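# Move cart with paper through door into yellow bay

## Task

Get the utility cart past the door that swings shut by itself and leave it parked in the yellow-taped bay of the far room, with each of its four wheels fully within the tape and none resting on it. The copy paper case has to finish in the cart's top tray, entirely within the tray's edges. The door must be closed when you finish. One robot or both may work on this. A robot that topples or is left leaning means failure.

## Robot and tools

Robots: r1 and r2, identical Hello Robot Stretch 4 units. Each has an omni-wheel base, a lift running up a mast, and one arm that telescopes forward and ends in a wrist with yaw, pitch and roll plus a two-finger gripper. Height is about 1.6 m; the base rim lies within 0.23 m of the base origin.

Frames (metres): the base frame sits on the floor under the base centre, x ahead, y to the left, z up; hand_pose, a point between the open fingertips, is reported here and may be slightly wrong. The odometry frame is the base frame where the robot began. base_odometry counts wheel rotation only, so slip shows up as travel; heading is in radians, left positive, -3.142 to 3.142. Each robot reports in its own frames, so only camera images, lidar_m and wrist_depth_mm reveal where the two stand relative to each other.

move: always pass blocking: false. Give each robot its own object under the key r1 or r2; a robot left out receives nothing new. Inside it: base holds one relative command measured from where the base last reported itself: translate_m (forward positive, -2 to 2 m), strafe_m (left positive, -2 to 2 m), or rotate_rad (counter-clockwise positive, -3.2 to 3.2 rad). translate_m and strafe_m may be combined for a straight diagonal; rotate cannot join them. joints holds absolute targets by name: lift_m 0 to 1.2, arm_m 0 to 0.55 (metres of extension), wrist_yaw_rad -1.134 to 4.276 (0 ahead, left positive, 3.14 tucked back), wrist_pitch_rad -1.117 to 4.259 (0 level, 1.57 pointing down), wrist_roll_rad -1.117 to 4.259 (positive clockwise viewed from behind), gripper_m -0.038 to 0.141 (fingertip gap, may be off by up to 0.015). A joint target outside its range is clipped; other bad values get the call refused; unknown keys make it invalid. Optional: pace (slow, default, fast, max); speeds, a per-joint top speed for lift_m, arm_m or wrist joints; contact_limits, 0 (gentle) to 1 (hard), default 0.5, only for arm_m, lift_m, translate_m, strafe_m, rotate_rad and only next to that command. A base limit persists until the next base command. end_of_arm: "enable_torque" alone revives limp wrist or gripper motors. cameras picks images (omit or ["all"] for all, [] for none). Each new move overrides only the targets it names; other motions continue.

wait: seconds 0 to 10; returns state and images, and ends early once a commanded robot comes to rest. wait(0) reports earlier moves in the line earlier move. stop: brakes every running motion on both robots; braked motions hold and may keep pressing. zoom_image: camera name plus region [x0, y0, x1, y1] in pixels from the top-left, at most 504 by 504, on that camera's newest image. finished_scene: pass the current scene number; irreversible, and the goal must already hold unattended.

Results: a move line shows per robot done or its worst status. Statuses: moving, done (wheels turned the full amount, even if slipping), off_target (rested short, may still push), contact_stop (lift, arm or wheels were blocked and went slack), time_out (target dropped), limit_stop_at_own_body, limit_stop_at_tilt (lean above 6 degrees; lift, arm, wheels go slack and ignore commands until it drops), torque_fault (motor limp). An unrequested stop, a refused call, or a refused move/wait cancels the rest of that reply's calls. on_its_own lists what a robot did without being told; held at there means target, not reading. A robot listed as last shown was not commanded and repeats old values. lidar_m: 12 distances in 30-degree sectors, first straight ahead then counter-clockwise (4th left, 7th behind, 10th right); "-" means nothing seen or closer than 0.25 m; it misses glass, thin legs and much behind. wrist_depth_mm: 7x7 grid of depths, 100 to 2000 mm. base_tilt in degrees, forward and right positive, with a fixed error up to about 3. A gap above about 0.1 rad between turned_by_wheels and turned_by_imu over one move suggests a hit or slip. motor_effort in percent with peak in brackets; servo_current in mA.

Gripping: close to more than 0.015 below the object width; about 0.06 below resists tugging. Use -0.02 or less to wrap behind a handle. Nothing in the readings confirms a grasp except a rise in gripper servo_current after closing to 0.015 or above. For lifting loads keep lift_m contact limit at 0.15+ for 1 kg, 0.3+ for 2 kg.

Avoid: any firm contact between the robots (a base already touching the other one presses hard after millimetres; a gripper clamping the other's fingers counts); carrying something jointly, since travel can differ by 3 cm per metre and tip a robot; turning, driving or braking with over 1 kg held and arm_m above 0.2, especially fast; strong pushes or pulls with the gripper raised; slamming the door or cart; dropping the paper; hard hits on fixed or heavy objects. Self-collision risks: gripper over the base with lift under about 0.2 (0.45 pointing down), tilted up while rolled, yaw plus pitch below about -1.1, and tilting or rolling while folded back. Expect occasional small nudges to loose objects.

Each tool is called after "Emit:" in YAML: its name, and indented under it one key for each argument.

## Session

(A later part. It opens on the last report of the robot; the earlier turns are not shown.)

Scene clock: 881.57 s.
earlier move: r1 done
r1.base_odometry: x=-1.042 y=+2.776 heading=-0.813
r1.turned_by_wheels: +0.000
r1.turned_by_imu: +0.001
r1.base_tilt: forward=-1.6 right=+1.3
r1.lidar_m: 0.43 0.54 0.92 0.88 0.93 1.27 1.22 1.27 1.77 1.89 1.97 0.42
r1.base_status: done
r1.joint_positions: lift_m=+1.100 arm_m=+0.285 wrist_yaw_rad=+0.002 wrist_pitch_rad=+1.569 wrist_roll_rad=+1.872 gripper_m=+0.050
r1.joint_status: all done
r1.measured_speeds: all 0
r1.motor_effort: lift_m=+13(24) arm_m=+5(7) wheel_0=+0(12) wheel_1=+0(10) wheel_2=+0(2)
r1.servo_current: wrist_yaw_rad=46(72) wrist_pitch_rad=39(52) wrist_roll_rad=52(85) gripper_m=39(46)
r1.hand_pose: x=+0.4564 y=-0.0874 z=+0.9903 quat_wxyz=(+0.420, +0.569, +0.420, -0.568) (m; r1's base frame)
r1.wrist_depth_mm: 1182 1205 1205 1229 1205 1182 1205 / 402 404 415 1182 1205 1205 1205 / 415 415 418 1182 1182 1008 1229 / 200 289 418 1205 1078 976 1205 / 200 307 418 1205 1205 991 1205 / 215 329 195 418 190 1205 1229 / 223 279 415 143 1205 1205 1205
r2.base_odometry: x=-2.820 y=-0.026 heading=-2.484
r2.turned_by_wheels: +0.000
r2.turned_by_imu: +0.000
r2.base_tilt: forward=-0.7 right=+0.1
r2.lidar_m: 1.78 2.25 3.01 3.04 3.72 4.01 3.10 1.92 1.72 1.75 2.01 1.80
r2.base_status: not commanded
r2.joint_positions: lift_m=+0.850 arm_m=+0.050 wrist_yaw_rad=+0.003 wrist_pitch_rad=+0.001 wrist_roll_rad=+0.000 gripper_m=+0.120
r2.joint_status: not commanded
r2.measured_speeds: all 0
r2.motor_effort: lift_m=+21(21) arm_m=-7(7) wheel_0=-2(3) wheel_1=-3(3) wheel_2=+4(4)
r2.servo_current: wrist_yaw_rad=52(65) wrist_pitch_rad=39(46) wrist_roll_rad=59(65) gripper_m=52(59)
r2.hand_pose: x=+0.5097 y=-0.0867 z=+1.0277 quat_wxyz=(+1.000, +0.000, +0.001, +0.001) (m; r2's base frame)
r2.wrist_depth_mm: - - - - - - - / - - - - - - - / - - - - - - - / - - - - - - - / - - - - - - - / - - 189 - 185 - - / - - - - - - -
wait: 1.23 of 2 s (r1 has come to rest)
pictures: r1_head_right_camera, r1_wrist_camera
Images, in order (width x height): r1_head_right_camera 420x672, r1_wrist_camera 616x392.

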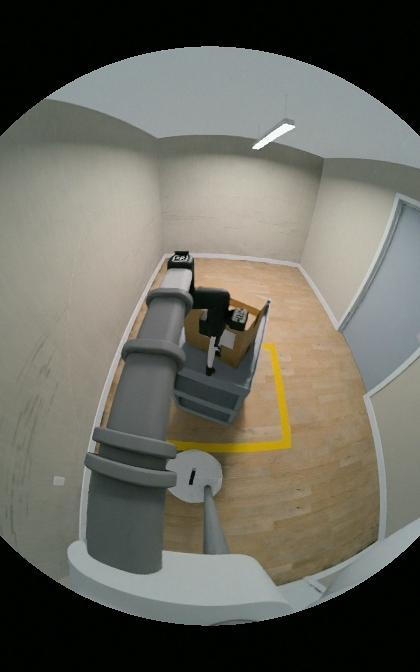

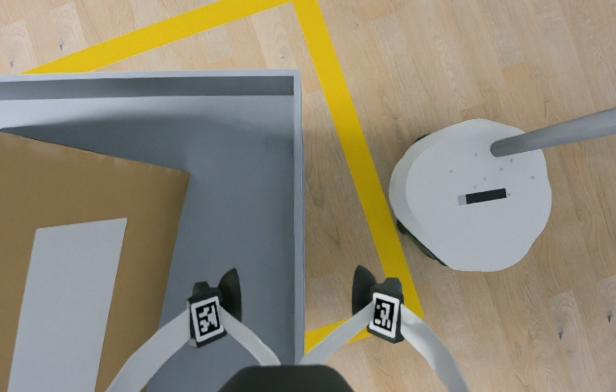

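Emit:
move:
  r1: {"joints":{"lift_m":0.918},"speeds":{"lift_m":0.25},"contact_limits":{"lift_m":0.2}}
  blocking: false
  cameras: []

Emit:
wait:
  seconds: 1.5
  cameras: []

Emit:
move:
  r1: {"joints":{"gripper_m":-0.035}}
  blocking: false
  cameras: []

Emit:
wait:
  seconds: 1.2
  cameras: ["r1_wrist_camera"]

Emit:
move:
  r1: {"base":{"translate_m":-0.09,"strafe_m":-0.05},"pace":"slow","contact_limits":{"translate_m":0.6}}
  blocking: false
  cameras: []

Emit:
wait:
  seconds: 2.5
  cameras: ["r1_wrist_camera"]

Emit:
move:
  r1: {"joints":{"gripper_m":0.05}}
  blocking: false
  cameras: []

Emit:
wait:
  seconds: 0.8
  cameras: []

Emit:
move:
  r1: {"joints":{"lift_m":1.17}}
  blocking: false
  cameras: []

Emit:
wait:
  seconds: 1.5
  cameras: ["r1_wrist_camera"]

Emit:
move:
  r1: {"base":{"strafe_m":-0.6},"pace":"default"}
  blocking: false
  cameras: []

Emit:
wait:
  seconds: 3
  cameras: ["r1_head_left_camera","r1_head_right_camera"]

Emit:
zoom_image:
  camera: "r1_head_left_camera"
  region: [50, 240, 290, 500]

Scene clock: 900.27 s.
move: r1 moving
r1.base_odometry: x=-1.042 y=+2.776 heading=-0.813
r1.turned_by_wheels: +0.000
r1.turned_by_imu: -0.001
r1.base_tilt: forward=-1.6 right=+1.3
r1.lidar_m: 0.43 0.54 0.93 0.88 0.94 1.24 1.21 1.27 1.78 1.86 1.93 0.42
r1.base_status: not commanded
r1.joint_positions: lift_m=+1.062 arm_m=+0.285 wrist_yaw_rad=+0.002 wrist_pitch_rad=+1.569 wrist_roll_rad=+1.872 gripper_m=+0.050
r1.joint_status: lift_m moving
r1.measured_speeds: translate_m=+0.000 strafe_m=+0.000 rotate_rad=+0.000 lift_m=-0.146 arm_m=+0.000 wrist_yaw_rad=+0.000 wrist_pitch_rad=+0.000 wrist_roll_rad=+0.000
r1.motor_effort: lift_m=+10(13) arm_m=+5(5) wheel_0=+0(1) wheel_1=+0(0) wheel_2=+0(0)
r1.servo_current: wrist_yaw_rad=39(59) wrist_pitch_rad=39(52) wrist_roll_rad=39(59) gripper_m=46(46)
r1.contact_limits: lift_m 0.2
r1.hand_pose: x=+0.4564 y=-0.0874 z=+0.9523 quat_wxyz=(+0.420, +0.569, +0.420, -0.568) (m; r1's base frame)
r1.wrist_depth_mm: 1160 1182 1182 1160 1160 1182 1205 / 359 366 373 1182 1182 1160 1160 / 384 382 384 1205 1182 960 1160 / 200 289 384 1205 1118 976 1160 / 200 312 387 1182 1160 960 1182 / 212 330 195 382 190 1160 1160 / 224 281 384 143 1182 1182 1182
r2: as last shown
r2.turned_by_imu: +0.003
r2.lidar_m: 1.79 2.22 3.01 3.03 3.68 4.01 3.07 1.93 1.72 1.76 2.01 1.79
r2.servo_current: wrist_yaw_rad=46(52) wrist_pitch_rad=33(46) wrist_roll_rad=39(65) gripper_m=59(59)
pictures: none
No camera images: "cameras" was empty.

Scene clock: 901.60 s.
earlier move: r1 done
r1.base_odometry: x=-1.042 y=+2.776 heading=-0.813
r1.turned_by_wheels: +0.000
r1.turned_by_imu: +0.000
r1.base_tilt: forward=-1.6 right=+1.3
r1.lidar_m: 0.45 0.54 0.94 0.87 0.93 1.25 1.21 1.26 1.79 1.88 1.96 0.43
r1.base_status: not commanded
r1.joint_positions: lift_m=+0.919 arm_m=+0.285 wrist_yaw_rad=+0.002 wrist_pitch_rad=+1.569 wrist_roll_rad=+1.872 gripper_m=+0.050
r1.joint_status: all done
r1.measured_speeds: all 0
r1.motor_effort: lift_m=+7(14) arm_m=+4(5) wheel_0=-1(1) wheel_1=+0(0) wheel_2=+0(0)
r1.servo_current: wrist_yaw_rad=59(65) wrist_pitch_rad=46(52) wrist_roll_rad=65(65) gripper_m=39(52)
r1.contact_limits: lift_m 0.2
r1.hand_pose: x=+0.4564 y=-0.0874 z=+0.8087 quat_wxyz=(+0.420, +0.569, +0.420, -0.568) (m; r1's base frame)
r1.wrist_depth_mm: 240 240 238 239 1008 1025 1008 / 239 239 239 239 1042 1025 1025 / 239 239 238 239 1025 809 809 / 202 240 239 239 1008 809 809 / 200 239 239 239 1025 820 820 / 211 239 206 239 190 1042 991 / 220 240 239 143 1042 1008 1025
r2.base_odometry: x=-2.820 y=-0.026 heading=-2.484
r2.turned_by_wheels: +0.000
r2.turned_by_imu: +0.000
r2.base_tilt: forward=-0.7 right=+0.0
r2.lidar_m: 1.81 2.26 2.99 3.04 3.73 4.01 3.10 1.93 1.73 1.74 2.02 1.79
r2.base_status: not commanded
r2.joint_positions: lift_m=+0.850 arm_m=+0.050 wrist_yaw_rad=+0.003 wrist_pitch_rad=+0.001 wrist_roll_rad=+0.000 gripper_m=+0.120
r2.joint_status: not commanded
r2.measured_speeds: all 0
r2.motor_effort: lift_m=+21(21) arm_m=-7(7) wheel_0=-2(3) wheel_1=-3(3) wheel_2=+4(4)
r2.servo_current: wrist_yaw_rad=46(59) wrist_pitch_rad=39(46) wrist_roll_rad=39(65) gripper_m=46(59)
r2.hand_pose: x=+0.5097 y=-0.0867 z=+1.0277 quat_wxyz=(+1.000, +0.000, +0.001, +0.001) (m; r2's base frame)
r2.wrist_depth_mm: - - - - - - - / - - - - - - - / - - - - - - - / - - - - - - - / - - - - - - - / - - 189 - 186 - - / - - - - - - -
wait: 1.33 of 1.5 s (r1 has come to rest)
pictures: none
No camera images: "cameras" was empty.

Scene clock: 902.10 s.
move: r1 moving
r1.base_odometry: x=-1.042 y=+2.776 heading=-0.813
r1.turned_by_wheels: +0.000
r1.turned_by_imu: +0.000
r1.base_tilt: forward=-1.6 right=+1.2
r1.lidar_m: 0.42 0.55 0.93 0.87 0.93 1.27 1.22 1.27 1.76 1.87 1.98 0.44
r1.base_status: not commanded
r1.joint_positions: lift_m=+0.919 arm_m=+0.285 wrist_yaw_rad=+0.002 wrist_pitch_rad=+1.567 wrist_roll_rad=+1.872 gripper_m=+0.031
r1.joint_status: gripper_m moving
r1.measured_speeds: translate_m=+0.000 strafe_m=+0.000 rotate_rad=+0.000 lift_m=+0.000 arm_m=+0.000 wrist_yaw_rad=+0.000 wrist_pitch_rad=-0.005 wrist_roll_rad=+0.000
r1.motor_effort: lift_m=+8(8) arm_m=+4(4) wheel_0=+0(1) wheel_1=+0(0) wheel_2=+0(0)
r1.servo_current: wrist_yaw_rad=46(59) wrist_pitch_rad=39(46) wrist_roll_rad=33(65) gripper_m=117(117)
r1.contact_limits: lift_m 0.2
r1.hand_pose: x=+0.4572 y=-0.0874 z=+0.8087 quat_wxyz=(+0.421, +0.570, +0.419, -0.568) (m; r1's base frame)
r1.wrist_depth_mm: 239 240 239 240 1008 1025 1025 / 240 240 240 239 1025 1025 1008 / 239 240 240 239 1025 831 809 / 192 239 240 239 1025 809 820 / 197 241 239 241 1042 809 809 / 206 238 206 239 191 1025 1042 / 216 240 239 160 180 1025 1025
r2: as last shown
r2.base_tilt: forward=-0.7 right=+0.1
r2.lidar_m: 1.81 2.24 2.98 3.03 3.69 3.99 3.09 1.95 1.73 1.75 2.02 1.80
r2.motor_effort: lift_m=+21(21) arm_m=-7(7) wheel_0=-2(2) wheel_1=-3(3) wheel_2=+4(4)
r2.servo_current: wrist_yaw_rad=39(59) wrist_pitch_rad=39(46) wrist_roll_rad=46(59) gripper_m=52(59)
r2.wrist_depth_mm: - - - - - - - / - - - - - - - / - - - - - - - / - - - - - - - / - - - - - - - / - - 190 - 186 - - / - - - - - - -
pictures: none
No camera images: "cameras" was empty.

Scene clock: 903.17 s.
earlier move: r1 done
r1.base_odometry: x=-1.042 y=+2.776 heading=-0.813
r1.turned_by_wheels: +0.000
r1.turned_by_imu: +0.000
r1.base_tilt: forward=-1.5 right=+1.3
r1.lidar_m: 0.45 0.54 0.93 0.89 0.93 1.28 1.19 1.25 1.78 1.88 1.95 0.43
r1.base_status: not commanded
r1.joint_positions: lift_m=+0.918 arm_m=+0.285 wrist_yaw_rad=+0.002 wrist_pitch_rad=+1.567 wrist_roll_rad=+1.872 gripper_m=-0.034
r1.joint_status: all done
r1.measured_speeds: all 0
r1.motor_effort: lift_m=+15(15) arm_m=+2(4) wheel_0=+0(1) wheel_1=+0(0) wheel_2=+0(0)
r1.servo_current: wrist_yaw_rad=65(78) wrist_pitch_rad=52(52) wrist_roll_rad=59(65) gripper_m=78(150)
r1.contact_limits: lift_m 0.2
r1.hand_pose: x=+0.4572 y=-0.0874 z=+0.8081 quat_wxyz=(+0.421, +0.570, +0.419, -0.568) (m; r1's base frame)
r1.wrist_depth_mm: 233 235 235 234 1025 1008 1025 / 234 234 235 234 1025 1008 1025 / 234 235 234 235 1008 809 809 / 199 235 235 164 1008 809 809 / 203 234 236 214 1025 820 809 / 213 235 190 185 180 1008 1008 / 222 153 236 165 167 1008 1042
r2.base_odometry: x=-2.820 y=-0.026 heading=-2.484
r2.turned_by_wheels: +0.000
r2.turned_by_imu: +0.000
r2.base_tilt: forward=-0.7 right=+0.0
r2.lidar_m: 1.80 2.22 2.98 3.04 3.72 4.01 3.06 1.93 1.72 1.76 2.00 1.81
r2.base_status: not commanded
r2.joint_positions: lift_m=+0.850 arm_m=+0.050 wrist_yaw_rad=+0.003 wrist_pitch_rad=+0.001 wrist_roll_rad=+0.000 gripper_m=+0.120
r2.joint_status: not commanded
r2.measured_speeds: all 0
r2.motor_effort: lift_m=+21(21) arm_m=-7(7) wheel_0=-2(3) wheel_1=-3(3) wheel_2=+4(4)
r2.servo_current: wrist_yaw_rad=46(59) wrist_pitch_rad=39(46) wrist_roll_rad=46(59) gripper_m=46(59)
r2.hand_pose: x=+0.5097 y=-0.0867 z=+1.0277 quat_wxyz=(+1.000, +0.000, +0.001, +0.001) (m; r2's base frame)
r2.wrist_depth_mm: - - - - - - - / - - - - - - - / - - - - - - - / - - - - - - - / - - - - - - - / - - 189 - 185 - - / - - - - - - -
wait: 1.07 of 1.2 s (r1 has come to rest)
pictures: r1_wrist_camera
Images, in order (width x height): r1_wrist_camera 616x392.

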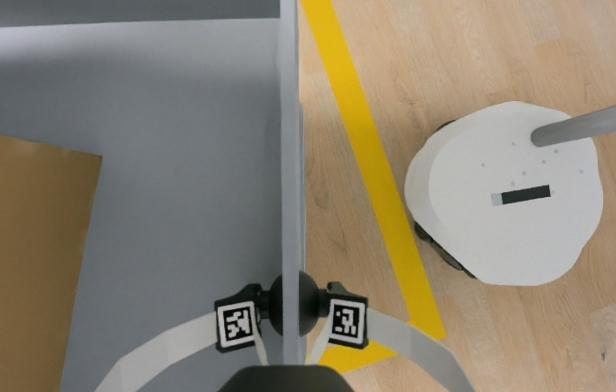

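Scene clock: 903.67 s.
move: r1 moving
r1.base_odometry: x=-1.055 y=+2.780 heading=-0.813
r1.turned_by_wheels: +0.000
r1.turned_by_imu: +0.000
r1.base_tilt: forward=-1.6 right=+1.3
r1.lidar_m: 0.44 0.54 0.94 0.87 0.95 1.29 1.19 1.25 1.77 1.87 1.94 0.45
r1.base_status: translate_m moving; strafe_m moving
r1.joint_positions: lift_m=+0.918 arm_m=+0.285 wrist_yaw_rad=+0.002 wrist_pitch_rad=+1.564 wrist_roll_rad=+1.872 gripper_m=-0.034
r1.joint_status: not commanded
r1.measured_speeds: translate_m=-0.049 strafe_m=-0.028 rotate_rad=+0.002 lift_m=+0.000 arm_m=+0.000 wrist_yaw_rad=+0.000 wrist_pitch_rad=-0.010 wrist_roll_rad=+0.000
r1.motor_effort: lift_m=+15(15) arm_m=+1(2) wheel_0=+0(4) wheel_1=-7(9) wheel_2=+10(10)
r1.servo_current: wrist_yaw_rad=46(65) wrist_pitch_rad=46(52) wrist_roll_rad=33(59) gripper_m=72(78)
r1.contact_limits: lift_m 0.2; translate_m 0.6
r1.hand_pose: x=+0.4580 y=-0.0874 z=+0.8081 quat_wxyz=(+0.421, +0.571, +0.419, -0.567) (m; r1's base frame)
r1.wrist_depth_mm: 237 235 236 1025 1025 1008 1025 / 236 236 236 235 1008 1008 1008 / 236 236 235 1042 1025 798 809 / 202 236 236 1008 1025 820 809 / 209 236 236 1042 1042 798 798 / 212 236 192 187 1025 1042 1008 / 220 151 236 166 148 1025 1025
r2: as last shown
r2.base_tilt: forward=-0.7 right=+0.1
r2.lidar_m: 1.81 2.25 3.00 3.00 3.69 4.02 3.09 1.93 1.72 1.76 1.98 1.79
r2.motor_effort: lift_m=+20(21) arm_m=-7(7) wheel_0=-2(3) wheel_1=-3(3) wheel_2=+4(4)
r2.servo_current: wrist_yaw_rad=52(59) wrist_pitch_rad=39(39) wrist_roll_rad=46(59) gripper_m=52(52)
pictures: none
No camera images: "cameras" was empty.

Scene clock: 905.37 s.
earlier move: r1 done
r1.base_odometry: x=-1.140 y=+2.807 heading=-0.812
r1.turned_by_wheels: +0.000
r1.turned_by_imu: +0.000
r1.base_tilt: forward=-1.6 right=+1.2
r1.lidar_m: 0.43 0.50 0.95 0.91 0.99 1.19 1.12 1.16 1.69 1.81 1.92 0.44
r1.base_status: done
r1.joint_positions: lift_m=+0.918 arm_m=+0.285 wrist_yaw_rad=+0.002 wrist_pitch_rad=+1.568 wrist_roll_rad=+1.871 gripper_m=-0.034
r1.joint_status: not commanded
r1.measured_speeds: all 0
r1.motor_effort: lift_m=+15(15) arm_m=-2(2) wheel_0=+2(4) wheel_1=-2(9) wheel_2=+5(12)
r1.servo_current: wrist_yaw_rad=46(65) wrist_pitch_rad=39(59) wrist_roll_rad=39(65) gripper_m=59(78)
r1.contact_limits: lift_m 0.2; translate_m 0.6
r1.hand_pose: x=+0.4569 y=-0.0874 z=+0.8081 quat_wxyz=(+0.421, +0.569, +0.420, -0.568) (m; r1's base frame)
r1.wrist_depth_mm: 174 181 187 1008 1008 1025 1008 / 235 235 235 1025 1042 1008 1025 / 235 235 236 1025 1025 820 809 / 235 235 235 236 1025 820 820 / 195 235 235 236 1025 820 820 / 191 234 192 200 185 1025 1008 / 204 236 236 166 175 1025 1025
r2.base_odometry: x=-2.820 y=-0.026 heading=-2.484
r2.turned_by_wheels: +0.000
r2.turned_by_imu: +0.000
r2.base_tilt: forward=-0.7 right=+0.1
r2.lidar_m: 1.83 2.20 3.00 3.04 3.72 3.99 3.08 1.92 1.73 1.76 2.03 1.80
r2.base_status: not commanded
r2.joint_positions: lift_m=+0.850 arm_m=+0.050 wrist_yaw_rad=+0.003 wrist_pitch_rad=+0.001 wrist_roll_rad=+0.000 gripper_m=+0.120
r2.joint_status: not commanded
r2.measured_speeds: all 0
r2.motor_effort: lift_m=+21(21) arm_m=-7(7) wheel_0=-2(3) wheel_1=-2(3) wheel_2=+4(4)
r2.servo_current: wrist_yaw_rad=52(59) wrist_pitch_rad=39(46) wrist_roll_rad=46(59) gripper_m=59(59)
r2.hand_pose: x=+0.5097 y=-0.0867 z=+1.0277 quat_wxyz=(+1.000, +0.000, +0.001, +0.001) (m; r2's base frame)
r2.wrist_depth_mm: - - - - - - - / - - - - - - - / - - - - - - - / - - - - - - - / - - - - - - - / - - 190 - 185 - - / - - - - - - -
wait: 1.70 of 2.5 s (r1 has come to rest)
pictures: r1_wrist_camera
Images, in order (width x height): r1_wrist_camera 616x392.

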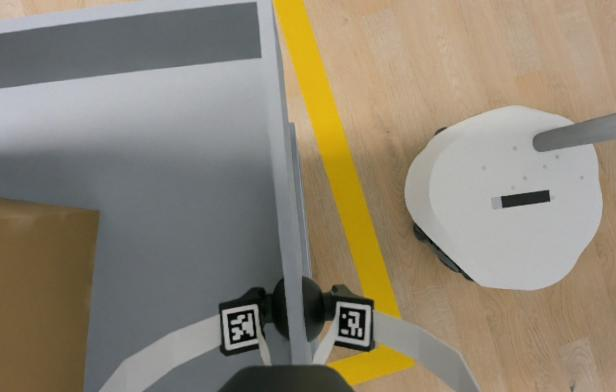

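Scene clock: 905.87 s.
move: r1 moving
r1.base_odometry: x=-1.140 y=+2.807 heading=-0.813
r1.turned_by_wheels: +0.000
r1.turned_by_imu: +0.000
r1.base_tilt: forward=-1.6 right=+1.3
r1.lidar_m: 0.43 0.51 0.97 0.92 0.97 1.18 1.12 1.14 1.66 1.83 1.90 0.44
r1.base_status: not commanded
r1.joint_positions: lift_m=+0.918 arm_m=+0.285 wrist_yaw_rad=+0.002 wrist_pitch_rad=+1.568 wrist_roll_rad=+1.871 gripper_m=-0.009
r1.joint_status: gripper_m moving
r1.measured_speeds: translate_m=+0.000 strafe_m=+0.000 rotate_rad=-0.001 lift_m=+0.000 arm_m=+0.000 wrist_yaw_rad=+0.000 wrist_pitch_rad=+0.000 wrist_roll_rad=+0.000
r1.motor_effort: lift_m=+15(15) arm_m=-3(3) wheel_0=+1(2) wheel_1=-3(3) wheel_2=+4(5)
r1.servo_current: wrist_yaw_rad=52(65) wrist_pitch_rad=39(46) wrist_roll_rad=39(52) gripper_m=59(72)
r1.contact_limits: lift_m 0.2; translate_m 0.6
r1.hand_pose: x=+0.4569 y=-0.0874 z=+0.8081 quat_wxyz=(+0.421, +0.569, +0.420, -0.568) (m; r1's base frame)
r1.wrist_depth_mm: 181 176 179 1042 1008 1060 1025 / 224 235 236 1042 1025 1008 1025 / 235 236 236 1042 1025 809 809 / 234 236 236 236 1025 820 820 / 195 235 236 236 1042 809 809 / 191 236 210 202 1025 1025 1025 / 202 235 236 166 148 1042 1008
r2: as last shown
r2.lidar_m: 1.81 2.25 3.00 3.04 3.70 4.00 3.08 1.93 1.73 1.77 2.02 1.80
r2.motor_effort: lift_m=+20(21) arm_m=-7(7) wheel_0=-2(3) wheel_1=-3(3) wheel_2=+4(4)
r2.servo_current: wrist_yaw_rad=39(52) wrist_pitch_rad=39(46) wrist_roll_rad=39(59) gripper_m=52(52)
r2.wrist_depth_mm: - - - - - - - / - - - - - - - / - - - - - - - / - - - - - - - / - - - - - - - / - - 189 - 185 - - / - - - - - - -
pictures: none
No camera images: "cameras" was empty.

Scene clock: 906.67 s.
earlier move: r1 moving
r1.base_odometry: x=-1.140 y=+2.807 heading=-0.813
r1.turned_by_wheels: +0.000
r1.turned_by_imu: +0.000
r1.base_tilt: forward=-1.6 right=+1.3
r1.lidar_m: 0.43 0.52 0.97 0.93 0.97 1.19 1.10 1.16 1.66 1.84 1.91 0.44
r1.base_status: not commanded
r1.joint_positions: lift_m=+0.918 arm_m=+0.285 wrist_yaw_rad=+0.002 wrist_pitch_rad=+1.571 wrist_roll_rad=+1.871 gripper_m=+0.050
r1.joint_status: gripper_m moving
r1.measured_speeds: all 0
r1.motor_effort: lift_m=+15(15) arm_m=+4(4) wheel_0=+2(2) wheel_1=-2(3) wheel_2=+2(5)
r1.servo_current: wrist_yaw_rad=46(72) wrist_pitch_rad=46(46) wrist_roll_rad=39(65) gripper_m=52(91)
r1.contact_limits: lift_m 0.2; translate_m 0.6
r1.hand_pose: x=+0.4561 y=-0.0874 z=+0.8081 quat_wxyz=(+0.420, +0.569, +0.420, -0.569) (m; r1's base frame)
r1.wrist_depth_mm: 991 173 173 1025 1042 1025 1042 / 208 225 229 1025 1025 1042 1042 / 236 236 236 1025 1025 831 820 / 236 236 237 1025 1042 809 831 / 206 236 236 1042 1025 820 820 / 208 236 193 1008 193 1025 1025 / 210 235 237 154 1025 1042 1025
r2.base_odometry: x=-2.820 y=-0.026 heading=-2.484
r2.turned_by_wheels: +0.000
r2.turned_by_imu: +0.000
r2.base_tilt: forward=-0.7 right=+0.0
r2.lidar_m: 1.82 2.21 3.00 3.04 3.72 4.00 3.06 1.93 1.74 1.74 2.00 1.79
r2.base_status: not commanded
r2.joint_positions: lift_m=+0.850 arm_m=+0.050 wrist_yaw_rad=+0.003 wrist_pitch_rad=+0.001 wrist_roll_rad=+0.000 gripper_m=+0.120
r2.joint_status: not commanded
r2.measured_speeds: all 0
r2.motor_effort: lift_m=+21(21) arm_m=-7(7) wheel_0=-2(3) wheel_1=-3(3) wheel_2=+4(4)
r2.servo_current: wrist_yaw_rad=52(52) wrist_pitch_rad=33(52) wrist_roll_rad=52(59) gripper_m=46(59)
r2.hand_pose: x=+0.5097 y=-0.0867 z=+1.0277 quat_wxyz=(+1.000, +0.000, +0.001, +0.001) (m; r2's base frame)
r2.wrist_depth_mm: - - - - - - - / - - - - - - - / - - - - - - - / - - - - - - - / - - - - - - - / - - 190 - 185 - - / - - - - - - -
wait: 0.80 s; no rest
pictures: none
No camera images: "cameras" was empty.

Scene clock: 907.17 s.
earlier move: r1 done
move: r1 moving
r1.base_odometry: x=-1.140 y=+2.807 heading=-0.813
r1.turned_by_wheels: +0.000
r1.turned_by_imu: +0.000
r1.base_tilt: forward=-1.6 right=+1.3
r1.lidar_m: 0.43 0.49 0.99 0.90 0.98 1.19 1.13 1.18 1.66 1.83 1.90 0.43
r1.base_status: not commanded
r1.joint_positions: lift_m=+0.956 arm_m=+0.285 wrist_yaw_rad=+0.002 wrist_pitch_rad=+1.571 wrist_roll_rad=+1.871 gripper_m=+0.050
r1.joint_status: lift_m moving; the others done
r1.measured_speeds: translate_m=+0.000 strafe_m=+0.000 rotate_rad=+0.000 lift_m=+0.146 arm_m=+0.000 wrist_yaw_rad=+0.000 wrist_pitch_rad=+0.000 wrist_roll_rad=+0.000
r1.motor_effort: lift_m=+25(26) arm_m=+4(4) wheel_0=+2(2) wheel_1=-2(3) wheel_2=+2(2)
r1.servo_current: wrist_yaw_rad=39(52) wrist_pitch_rad=39(46) wrist_roll_rad=39(59) gripper_m=33(46)
r1.contact_limits: translate_m 0.6
r1.hand_pose: x=+0.4560 y=-0.0874 z=+0.8454 quat_wxyz=(+0.420, +0.569, +0.420, -0.569) (m; r1's base frame)
r1.wrist_depth_mm: 1060 1060 1042 1060 1060 1060 1060 / 213 234 245 1042 1042 1060 1042 / 263 265 266 1060 1060 831 854 / 264 265 265 1060 1060 866 842 / 206 264 264 1042 1060 854 1078 / 208 265 195 1078 190 1042 1078 / 210 253 265 143 1060 1060 1060
r2: as last shown
r2.lidar_m: 1.84 2.25 3.01 3.02 3.70 4.01 3.07 1.96 1.73 1.77 1.99 1.78
r2.motor_effort: lift_m=+21(21) arm_m=-7(7) wheel_0=-2(2) wheel_1=-3(3) wheel_2=+4(4)
r2.servo_current: wrist_yaw_rad=65(65) wrist_pitch_rad=33(46) wrist_roll_rad=52(52) gripper_m=46(52)
pictures: none
No camera images: "cameras" was empty.

Scene clock: 908.67 s.
earlier move: r1 moving
r1.base_odometry: x=-1.140 y=+2.807 heading=-0.813
r1.turned_by_wheels: +0.000
r1.turned_by_imu: +0.000
r1.base_tilt: forward=-1.6 right=+1.3
r1.lidar_m: 0.44 0.50 0.99 0.92 0.95 1.20 1.12 1.18 1.66 1.85 1.92 0.44
r1.base_status: not commanded
r1.joint_positions: lift_m=+1.170 arm_m=+0.285 wrist_yaw_rad=+0.002 wrist_pitch_rad=+1.571 wrist_roll_rad=+1.871 gripper_m=+0.050
r1.joint_status: lift_m moving; the others done
r1.measured_speeds: all 0
r1.motor_effort: lift_m=+24(27) arm_m=+4(4) wheel_0=+2(2) wheel_1=-2(3) wheel_2=+2(2)
r1.servo_current: wrist_yaw_rad=46(72) wrist_pitch_rad=39(46) wrist_roll_rad=65(65) gripper_m=39(52)
r1.contact_limits: translate_m 0.6
r1.hand_pose: x=+0.4560 y=-0.0874 z=+1.0594 quat_wxyz=(+0.420, +0.569, +0.420, -0.569) (m; r1's base frame)
r1.wrist_depth_mm: 1281 1281 1255 1281 1308 1255 1281 / 1255 1255 1255 1308 1281 1308 1255 / 1255 1281 484 1308 1281 1078 1281 / 477 484 492 1255 1060 1060 1308 / 207 304 484 1255 1255 1098 1281 / 207 309 195 1308 190 1255 1308 / 210 253 484 155 1281 1281 1281
r2.base_odometry: x=-2.820 y=-0.026 heading=-2.484
r2.turned_by_wheels: +0.000
r2.turned_by_imu: +0.000
r2.base_tilt: forward=-0.7 right=+0.0
r2.lidar_m: 1.80 2.24 3.00 3.04 3.73 3.96 3.06 1.94 1.73 1.77 1.97 1.79
r2.base_status: not commanded
r2.joint_positions: lift_m=+0.850 arm_m=+0.050 wrist_yaw_rad=+0.003 wrist_pitch_rad=+0.001 wrist_roll_rad=+0.000 gripper_m=+0.120
r2.joint_status: not commanded
r2.measured_speeds: all 0
r2.motor_effort: lift_m=+21(21) arm_m=-7(7) wheel_0=-3(3) wheel_1=-3(3) wheel_2=+3(4)
r2.servo_current: wrist_yaw_rad=46(65) wrist_pitch_rad=39(46) wrist_roll_rad=46(52) gripper_m=52(59)
r2.hand_pose: x=+0.5097 y=-0.0867 z=+1.0277 quat_wxyz=(+1.000, +0.000, +0.001, +0.001) (m; r2's base frame)
r2.wrist_depth_mm: - - - - - - - / - - - - - - - / - - - - - - - / - - - - - - - / - - - - - - - / - - 189 - 186 - - / - - - - - - -
wait: 1.50 s; no rest
pictures: r1_wrist_camera
Images, in order (width x height): r1_wrist_camera 616x392.

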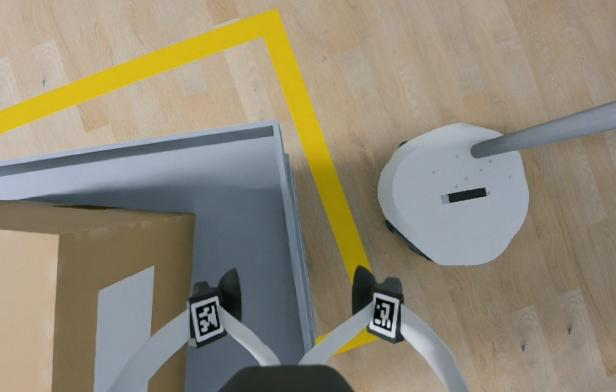

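Scene clock: 909.17 s.
earlier move: r1 done
move: r1 moving
r1.base_odometry: x=-1.166 y=+2.782 heading=-0.813
r1.turned_by_wheels: +0.000
r1.turned_by_imu: +0.000
r1.base_tilt: forward=-1.6 right=+1.3
r1.lidar_m: 0.41 0.48 0.99 0.96 1.01 1.20 1.11 1.19 1.67 1.82 1.92 0.44
r1.base_status: strafe_m moving
r1.joint_positions: lift_m=+1.170 arm_m=+0.285 wrist_yaw_rad=+0.002 wrist_pitch_rad=+1.571 wrist_roll_rad=+1.871 gripper_m=+0.050
r1.joint_status: all done
r1.measured_speeds: translate_m=+0.000 strafe_m=-0.140 rotate_rad=+0.000 lift_m=+0.000 arm_m=+0.000 wrist_yaw_rad=+0.000 wrist_pitch_rad=+0.000 wrist_roll_rad=+0.000
r1.motor_effort: lift_m=+24(24) arm_m=+4(4) wheel_0=+12(12) wheel_1=-6(10) wheel_2=+1(3)
r1.servo_current: wrist_yaw_rad=39(65) wrist_pitch_rad=39(46) wrist_roll_rad=52(65) gripper_m=46(46)
r1.hand_pose: x=+0.4560 y=-0.0874 z=+1.0594 quat_wxyz=(+0.420, +0.569, +0.420, -0.569) (m; r1's base frame)
r1.wrist_depth_mm: 1255 1255 1281 1281 1255 1281 1281 / 1255 1281 1255 1255 1308 1281 1281 / 1255 1255 1229 1281 1281 1078 1281 / 480 480 488 1281 1078 1060 1255 / 303 345 484 1255 1281 1078 1281 / 208 279 195 488 190 1281 1281 / 208 229 484 143 1255 1308 1281
r2: as last shown
r2.lidar_m: 1.82 2.24 3.01 3.02 3.72 4.01 3.07 1.93 1.73 1.77 1.98 1.79
r2.motor_effort: lift_m=+21(21) arm_m=-7(7) wheel_0=-2(2) wheel_1=-3(3) wheel_2=+4(4)
r2.servo_current: wrist_yaw_rad=52(59) wrist_pitch_rad=39(46) wrist_roll_rad=46(46) gripper_m=46(52)
r2.wrist_depth_mm: - - - - - - - / - - - - - - - / - - - - - - - / - - - - - - - / - - - - - - - / - - 190 - 185 - - / - - - - - - -
pictures: none
No camera images: "cameras" was empty.

Scene clock: 912.00 s.
earlier move: r1 done
r1.base_odometry: x=-1.575 y=+2.394 heading=-0.813
r1.turned_by_wheels: +0.000
r1.turned_by_imu: -0.002
r1.base_tilt: forward=-1.5 right=+1.3
r1.lidar_m: 1.01 0.55 0.63 1.53 1.61 1.12 1.12 1.16 1.31 1.25 1.29 1.86
r1.base_status: done
r1.joint_positions: lift_m=+1.170 arm_m=+0.285 wrist_yaw_rad=+0.002 wrist_pitch_rad=+1.571 wrist_roll_rad=+1.871 gripper_m=+0.050
r1.joint_status: all done
r1.measured_speeds: all 0
r1.motor_effort: lift_m=+24(24) arm_m=+4(4) wheel_0=+0(13) wheel_1=-1(10) wheel_2=+0(3)
r1.servo_current: wrist_yaw_rad=52(65) wrist_pitch_rad=39(52) wrist_roll_rad=65(65) gripper_m=39(52)
r1.hand_pose: x=+0.4560 y=-0.0874 z=+1.0594 quat_wxyz=(+0.420, +0.569, +0.420, -0.569) (m; r1's base frame)
r1.wrist_depth_mm: 1229 1255 1255 1281 1281 1281 1308 / 1255 1255 1281 1281 1281 1281 1281 / 1281 1308 1281 1281 1255 1078 1308 / 1255 1281 1281 1255 1060 1078 1281 / 1281 1255 1281 1281 1255 1060 1308 / 1255 1281 195 1255 191 1281 1308 / 1255 1255 1281 155 1281 1281 1308
r2.base_odometry: x=-2.820 y=-0.026 heading=-2.484
r2.turned_by_wheels: +0.000
r2.turned_by_imu: +0.000
r2.base_tilt: forward=-0.7 right=+0.1
r2.lidar_m: 1.82 2.26 2.99 3.04 3.69 4.01 3.09 1.93 1.76 1.76 1.98 1.81
r2.base_status: not commanded
r2.joint_positions: lift_m=+0.850 arm_m=+0.050 wrist_yaw_rad=+0.003 wrist_pitch_rad=+0.001 wrist_roll_rad=+0.000 gripper_m=+0.120
r2.joint_status: not commanded
r2.measured_speeds: all 0
r2.motor_effort: lift_m=+21(21) arm_m=-7(7) wheel_0=-2(3) wheel_1=-3(3) wheel_2=+4(4)
r2.servo_current: wrist_yaw_rad=46(59) wrist_pitch_rad=39(46) wrist_roll_rad=33(59) gripper_m=52(59)
r2.hand_pose: x=+0.5097 y=-0.0867 z=+1.0277 quat_wxyz=(+1.000, +0.000, +0.001, +0.001) (m; r2's base frame)
r2.wrist_depth_mm: - - - - - - - / - - - - - - - / - - - - - - - / - - - - - - - / - - - - - - - / - - 189 - 185 - - / - - - - - - -
wait: 2.83 of 3 s (r1 has come to rest)
pictures: r1_head_left_camera, r1_head_right_camera
Images, in order (width x height): r1_head_left_camera 420x672, r1_head_right_camera 420x672.

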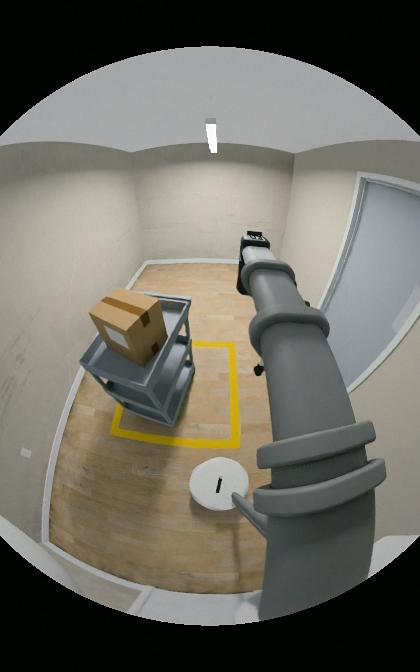

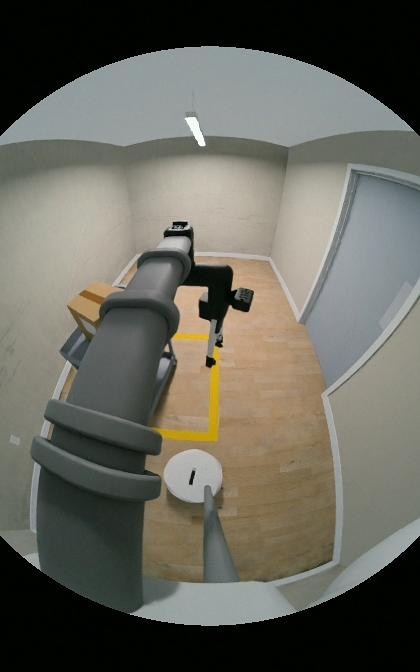

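Scaled by 1.938 from the camera's 420x672 image, which has a finer 600x960 frame.

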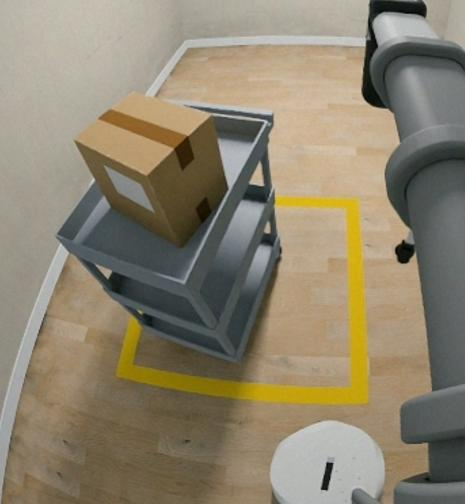

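Emit:
wait:
  seconds: 0
  cameras: ["r1_head_camera","r1_head_left_camera"]

Emit:
zoom_image:
  camera: "r1_head_left_camera"
  region: [50, 240, 290, 500]

Emit:
zoom_image:
  camera: "r1_head_left_camera"
  region: [50, 330, 200, 440]

Scene clock: 931.07 s.
r1.base_odometry: x=-1.575 y=+2.394 heading=-0.813
r1.turned_by_wheels: +0.000
r1.turned_by_imu: -0.001
r1.base_tilt: forward=-1.6 right=+1.3
r1.lidar_m: 1.03 0.55 0.61 1.53 1.59 1.11 1.12 1.13 1.31 1.25 1.31 1.88
r1.base_status: done
r1.joint_positions: lift_m=+1.170 arm_m=+0.285 wrist_yaw_rad=+0.002 wrist_pitch_rad=+1.571 wrist_roll_rad=+1.871 gripper_m=+0.050
r1.joint_status: all done
r1.measured_speeds: all 0
r1.motor_effort: lift_m=+24(24) arm_m=+4(4) wheel_0=+0(13) wheel_1=-1(10) wheel_2=+0(3)
r1.servo_current: wrist_yaw_rad=33(65) wrist_pitch_rad=39(52) wrist_roll_rad=33(65) gripper_m=46(52)
r1.hand_pose: x=+0.4560 y=-0.0874 z=+1.0594 quat_wxyz=(+0.420, +0.569, +0.420, -0.569) (m; r1's base frame)
r1.wrist_depth_mm: 1255 1229 1281 1281 1281 1281 1281 / 1281 1281 1255 1281 1308 1281 1281 / 1255 1255 1281 1255 1281 1078 1281 / 1229 1229 1229 1281 1060 1060 1255 / 1255 1281 1281 1281 1281 1042 1281 / 1255 1255 195 1255 191 1308 1281 / 1281 1281 1281 155 1281 1255 1308
r2.base_odometry: x=-2.820 y=-0.026 heading=-2.484
r2.turned_by_wheels: +0.000
r2.turned_by_imu: +0.003
r2.base_tilt: forward=-0.7 right=+0.1
r2.lidar_m: 1.84 2.23 3.01 3.04 3.75 3.98 3.10 1.95 1.73 1.76 2.01 1.79
r2.base_status: not commanded
r2.joint_positions: lift_m=+0.850 arm_m=+0.050 wrist_yaw_rad=+0.003 wrist_pitch_rad=+0.001 wrist_roll_rad=+0.000 gripper_m=+0.120
r2.joint_status: not commanded
r2.measured_speeds: all 0
r2.motor_effort: lift_m=+20(21) arm_m=-7(7) wheel_0=-2(3) wheel_1=-3(3) wheel_2=+4(4)
r2.servo_current: wrist_yaw_rad=46(59) wrist_pitch_rad=39(46) wrist_roll_rad=46(59) gripper_m=52(59)
r2.hand_pose: x=+0.5097 y=-0.0867 z=+1.0277 quat_wxyz=(+1.000, +0.000, +0.001, +0.001) (m; r2's base frame)
r2.wrist_depth_mm: - - - - - - - / - - - - - - - / - - - - - - - / - - - - - - - / - - - - - - - / - - 190 - 185 - - / - - - - - - -
pictures: r1_head_camera, r1_head_left_camera
Images, in order (width x height): r1_head_camera 420x560, r1_head_left_camera 420x672.

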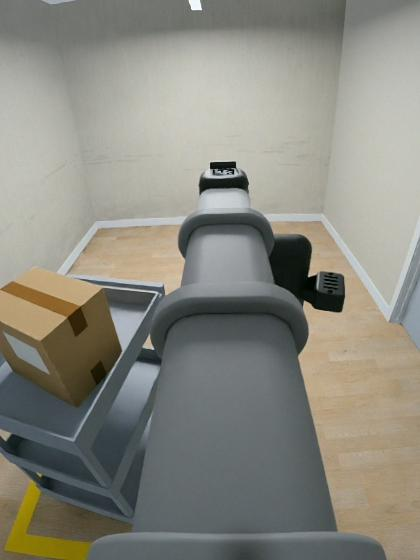

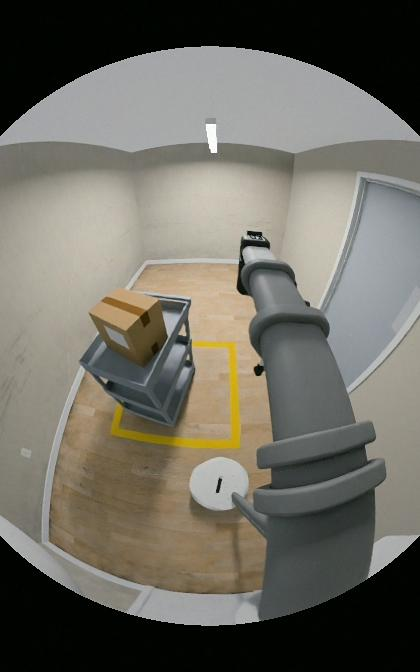

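Scaled by 1.938 from the camera's 420x672 image, which has a finer 600x960 frame.

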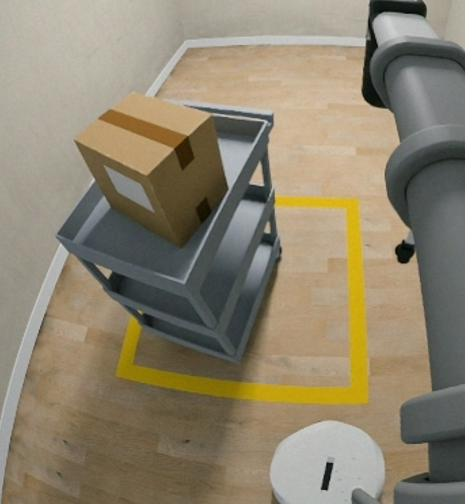

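Scaled by 3.360 from the camera's 420x672 image, which has a finer 600x960 frame.

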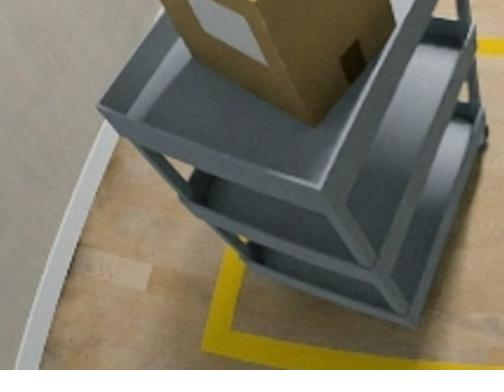

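Emit:
move:
  r1: {"base":{"strafe_m":0.52}}
  cameras: []
  blocking: false

Emit:
wait:
  seconds: 5
  cameras: ["r1_wrist_camera","r1_head_left_camera"]

Scene clock: 945.47 s.
move: r1 moving
r1.base_odometry: x=-1.549 y=+2.419 heading=-0.813
r1.turned_by_wheels: +0.000
r1.turned_by_imu: -0.001
r1.base_tilt: forward=-1.6 right=+1.3
r1.lidar_m: 0.93 0.53 0.59 1.49 1.56 1.13 1.13 1.18 1.36 1.28 1.35 1.89
r1.base_status: strafe_m moving
r1.joint_positions: lift_m=+1.170 arm_m=+0.285 wrist_yaw_rad=+0.002 wrist_pitch_rad=+1.571 wrist_roll_rad=+1.871 gripper_m=+0.050
r1.joint_status: not commanded
r1.measured_speeds: translate_m=+0.000 strafe_m=+0.141 rotate_rad=+0.001 lift_m=+0.000 arm_m=+0.000 wrist_yaw_rad=+0.000 wrist_pitch_rad=+0.000 wrist_roll_rad=+0.000
r1.motor_effort: lift_m=+24(24) arm_m=+4(4) wheel_0=-9(10) wheel_1=+7(11) wheel_2=+0(1)
r1.servo_current: wrist_yaw_rad=46(65) wrist_pitch_rad=33(46) wrist_roll_rad=59(65) gripper_m=39(46)
r1.hand_pose: x=+0.4560 y=-0.0874 z=+1.0594 quat_wxyz=(+0.420, +0.569, +0.420, -0.569) (m; r1's base frame)
r1.wrist_depth_mm: 1281 1281 1255 1281 1255 1281 1255 / 1255 1255 1281 1281 1308 1281 1281 / 1255 1255 1255 1281 1281 1060 1281 / 1255 1255 1255 1255 1060 1060 1281 / 1255 1281 1255 1255 1255 1060 1281 / 1255 1255 195 1281 190 1281 1281 / 1281 1255 1255 143 1255 1308 1255
r2: as last shown
r2.turned_by_imu: +0.002
r2.lidar_m: 1.81 2.25 3.00 3.01 3.70 4.00 3.09 1.95 1.74 1.76 1.99 1.80
r2.motor_effort: lift_m=+21(21) arm_m=-7(7) wheel_0=-2(3) wheel_1=-2(3) wheel_2=+4(4)
r2.servo_current: wrist_yaw_rad=59(59) wrist_pitch_rad=39(39) wrist_roll_rad=46(59) gripper_m=39(59)
r2.wrist_depth_mm: - - - - - - - / - - - - - - - / - - - - - - - / - - - - - - - / - - - - - - - / - - 189 - 185 - - / - - - - - - -
pictures: none
No camera images: "cameras" was empty.

Scene clock: 948.03 s.
earlier move: r1 done
r1.base_odometry: x=-1.198 y=+2.752 heading=-0.813
r1.turned_by_wheels: +0.000
r1.turned_by_imu: +0.003
r1.base_tilt: forward=-1.6 right=+1.3
r1.lidar_m: 0.40 0.47 1.07 1.01 1.05 1.20 1.12 1.19 1.66 1.78 1.84 0.44
r1.base_status: done
r1.joint_positions: lift_m=+1.170 arm_m=+0.285 wrist_yaw_rad=+0.002 wrist_pitch_rad=+1.571 wrist_roll_rad=+1.871 gripper_m=+0.050
r1.joint_status: not commanded
r1.measured_speeds: all 0
r1.motor_effort: lift_m=+24(24) arm_m=+4(4) wheel_0=+0(13) wheel_1=+0(11) wheel_2=+0(2)
r1.servo_current: wrist_yaw_rad=46(65) wrist_pitch_rad=39(52) wrist_roll_rad=52(65) gripper_m=39(52)
r1.hand_pose: x=+0.4560 y=-0.0874 z=+1.0594 quat_wxyz=(+0.420, +0.569, +0.420, -0.569) (m; r1's base frame)
r1.wrist_depth_mm: 1255 1281 1281 1281 1255 1281 1308 / 1229 1281 1255 1281 1255 1281 1281 / 1255 1255 1308 1281 1281 1078 1281 / 1281 1281 1281 1281 1060 1042 1308 / 480 480 480 488 1281 1078 1281 / 303 324 195 484 190 1281 1308 / 219 207 462 144 1255 1255 1281
r2.base_odometry: x=-2.820 y=-0.026 heading=-2.484
r2.turned_by_wheels: +0.000
r2.turned_by_imu: +0.000
r2.base_tilt: forward=-0.6 right=+0.1
r2.lidar_m: 1.82 2.25 2.98 3.04 3.72 3.99 3.09 1.92 1.74 1.78 2.00 1.81
r2.base_status: not commanded
r2.joint_positions: lift_m=+0.850 arm_m=+0.050 wrist_yaw_rad=+0.003 wrist_pitch_rad=+0.001 wrist_roll_rad=+0.000 gripper_m=+0.120
r2.joint_status: not commanded
r2.measured_speeds: all 0
r2.motor_effort: lift_m=+21(21) arm_m=-7(7) wheel_0=-2(3) wheel_1=-3(3) wheel_2=+4(4)
r2.servo_current: wrist_yaw_rad=39(59) wrist_pitch_rad=33(46) wrist_roll_rad=46(59) gripper_m=46(59)
r2.hand_pose: x=+0.5097 y=-0.0867 z=+1.0277 quat_wxyz=(+1.000, +0.000, +0.001, +0.001) (m; r2's base frame)
r2.wrist_depth_mm: - - - - - - - / - - - - - - - / - - - - - - - / - - - - - - - / - - - - - - - / - - 190 - 185 - - / - - - - - - -
wait: 2.57 of 5 s (r1 has come to rest)
pictures: r1_head_left_camera, r1_wrist_camera
Images, in order (width x height): r1_head_left_camera 420x672, r1_wrist_camera 616x392.

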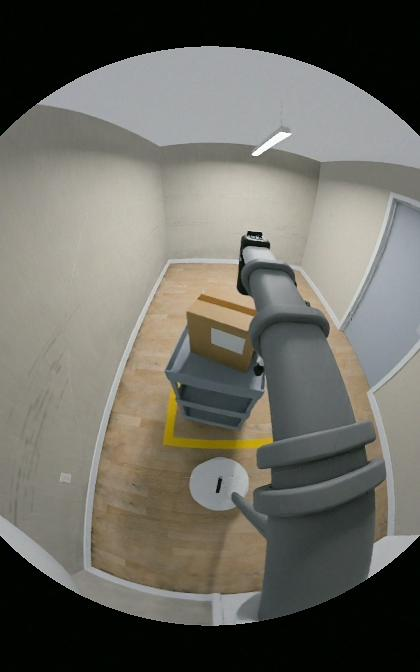

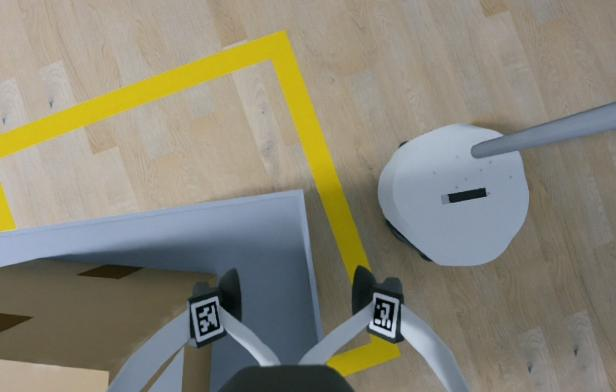

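Emit:
move:
  r1: {"base":{"strafe_m":0.55}}
  cameras: []
  blocking: false

Emit:
wait:
  seconds: 5
  cameras: ["r1_wrist_camera","r1_head_left_camera","r1_head_right_camera"]

Emit:
zoom_image:
  camera: "r1_head_left_camera"
  region: [120, 300, 320, 480]

Emit:
zoom_image:
  camera: "r1_head_right_camera"
  region: [120, 300, 320, 480]

Scene clock: 965.43 s.
move: r1 moving
r1.base_odometry: x=-1.171 y=+2.777 heading=-0.813
r1.turned_by_wheels: +0.000
r1.turned_by_imu: -0.001
r1.base_tilt: forward=-1.6 right=+1.3
r1.lidar_m: 0.42 0.48 1.00 0.97 1.02 1.20 1.11 1.19 1.63 1.81 1.87 0.42
r1.base_status: strafe_m moving
r1.joint_positions: lift_m=+1.170 arm_m=+0.285 wrist_yaw_rad=+0.002 wrist_pitch_rad=+1.571 wrist_roll_rad=+1.871 gripper_m=+0.050
r1.joint_status: not commanded
r1.measured_speeds: translate_m=+0.000 strafe_m=+0.139 rotate_rad=-0.001 lift_m=+0.000 arm_m=+0.000 wrist_yaw_rad=+0.000 wrist_pitch_rad=+0.000 wrist_roll_rad=+0.000
r1.motor_effort: lift_m=+24(24) arm_m=+4(4) wheel_0=-10(12) wheel_1=+9(9) wheel_2=+0(2)
r1.servo_current: wrist_yaw_rad=39(72) wrist_pitch_rad=39(46) wrist_roll_rad=39(46) gripper_m=39(46)
r1.hand_pose: x=+0.4560 y=-0.0874 z=+1.0594 quat_wxyz=(+0.420, +0.569, +0.420, -0.569) (m; r1's base frame)
r1.wrist_depth_mm: 1281 1255 1308 1308 1281 1308 1281 / 1281 1255 1281 1281 1281 1255 1281 / 1255 1255 1281 1308 1308 1078 1308 / 1281 484 488 1255 1078 1060 1255 / 382 421 480 484 1281 1078 1308 / 216 274 194 484 191 1281 1281 / 206 216 488 143 1255 1308 1281
r2: as last shown
r2.turned_by_imu: +0.002
r2.base_tilt: forward=-0.7 right=+0.1
r2.lidar_m: 1.81 2.23 3.01 3.03 3.68 3.98 3.11 1.95 1.73 1.75 2.01 1.79
r2.servo_current: wrist_yaw_rad=46(59) wrist_pitch_rad=46(46) wrist_roll_rad=46(59) gripper_m=46(59)
pictures: none
No camera images: "cameras" was empty.

Scene clock: 968.10 s.
earlier move: r1 done
r1.base_odometry: x=-0.798 y=+3.130 heading=-0.813
r1.turned_by_wheels: +0.000
r1.turned_by_imu: +0.003
r1.base_tilt: forward=-1.6 right=+1.2
r1.lidar_m: 1.96 0.69 0.50 0.47 0.49 0.68 1.14 1.21 1.63 2.31 0.66 0.57
r1.base_status: done
r1.joint_positions: lift_m=+1.170 arm_m=+0.285 wrist_yaw_rad=+0.002 wrist_pitch_rad=+1.571 wrist_roll_rad=+1.871 gripper_m=+0.050
r1.joint_status: not commanded
r1.measured_speeds: all 0
r1.motor_effort: lift_m=+24(24) arm_m=+4(4) wheel_0=-2(13) wheel_1=-1(10) wheel_2=+0(2)
r1.servo_current: wrist_yaw_rad=52(72) wrist_pitch_rad=46(52) wrist_roll_rad=52(72) gripper_m=39(52)
r1.hand_pose: x=+0.4560 y=-0.0874 z=+1.0594 quat_wxyz=(+0.420, +0.569, +0.420, -0.569) (m; r1's base frame)
r1.wrist_depth_mm: 459 480 741 1281 1255 1281 1308 / 469 480 484 1281 1281 1308 1308 / 480 484 585 1281 1255 1078 1281 / 1255 1255 1255 1255 1060 1078 1281 / 1281 1255 1281 1281 1281 1078 1255 / 1229 1255 195 1281 191 1281 1255 / 1255 1255 1255 154 1281 - -
r2.base_odometry: x=-2.820 y=-0.026 heading=-2.484
r2.turned_by_wheels: +0.000
r2.turned_by_imu: +0.000
r2.base_tilt: forward=-0.7 right=+0.1
r2.lidar_m: 1.82 2.25 2.99 3.01 3.71 4.00 3.07 1.93 1.75 1.77 2.01 1.79
r2.base_status: not commanded
r2.joint_positions: lift_m=+0.850 arm_m=+0.050 wrist_yaw_rad=+0.003 wrist_pitch_rad=+0.001 wrist_roll_rad=+0.000 gripper_m=+0.120
r2.joint_status: not commanded
r2.measured_speeds: all 0
r2.motor_effort: lift_m=+21(21) arm_m=-7(7) wheel_0=-2(3) wheel_1=-3(3) wheel_2=+4(4)
r2.servo_current: wrist_yaw_rad=46(72) wrist_pitch_rad=39(46) wrist_roll_rad=52(65) gripper_m=46(59)
r2.hand_pose: x=+0.5097 y=-0.0867 z=+1.0277 quat_wxyz=(+1.000, +0.000, +0.001, +0.001) (m; r2's base frame)
r2.wrist_depth_mm: - - - - - - - / - - - - - - - / - - - - - - - / - - - - - - - / - - - - - - - / - - 189 - 185 - - / - - - - - - -
wait: 2.67 of 5 s (r1 has come to rest)
pictures: r1_head_left_camera, r1_head_right_camera, r1_wrist_camera
Images, in order (width x height): r1_head_left_camera 420x672, r1_head_right_camera 420x672, r1_wrist_camera 616x392.

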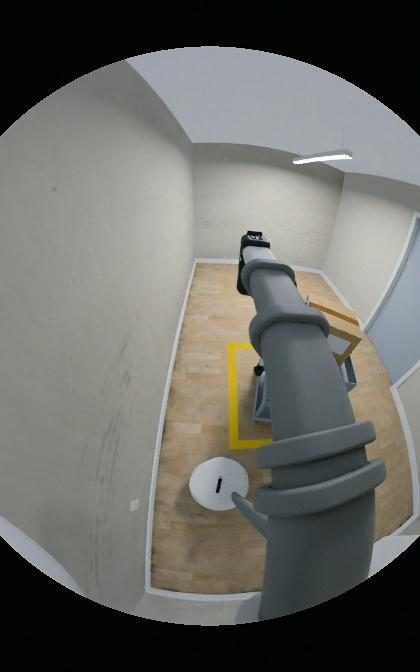

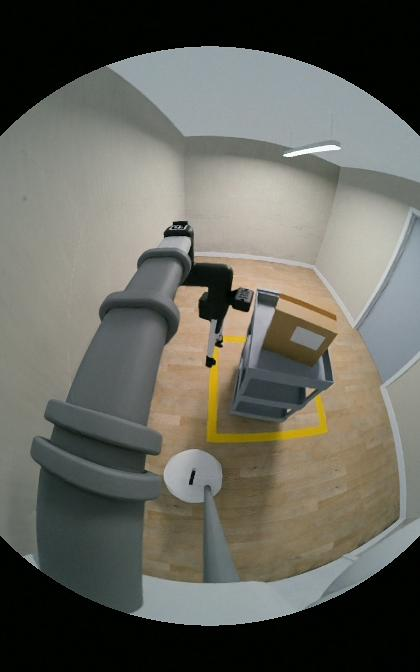

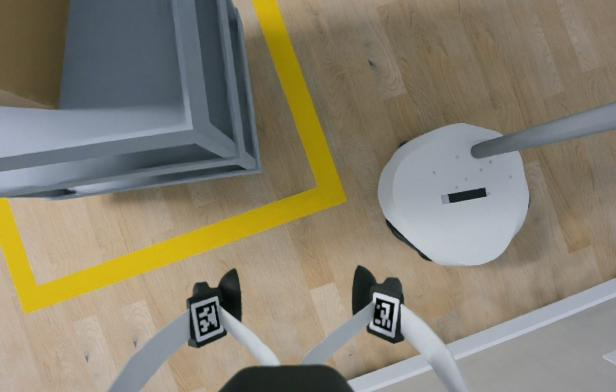

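Scaled by 2.520 from the camera's 420x672 image, which has a finer 600x960 frame.

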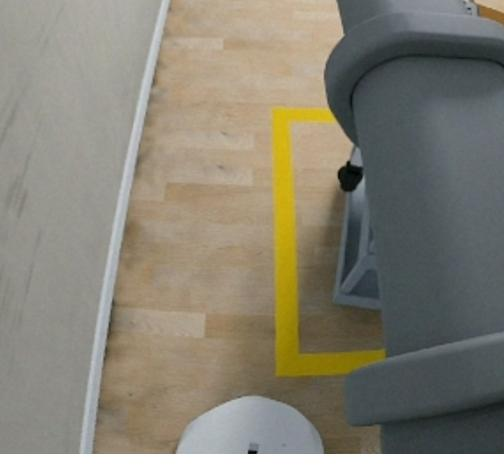

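Scaled by 2.520 from the camera's 420x672 image, which has a finer 600x960 frame.

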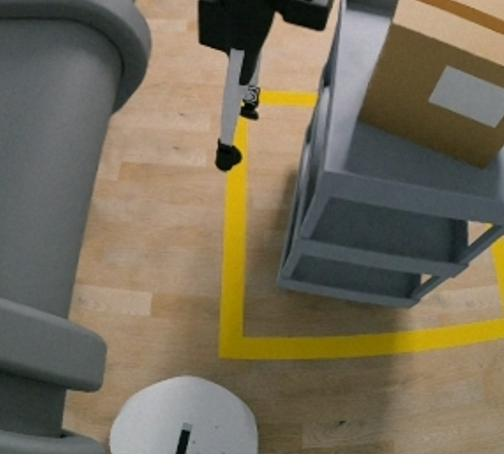

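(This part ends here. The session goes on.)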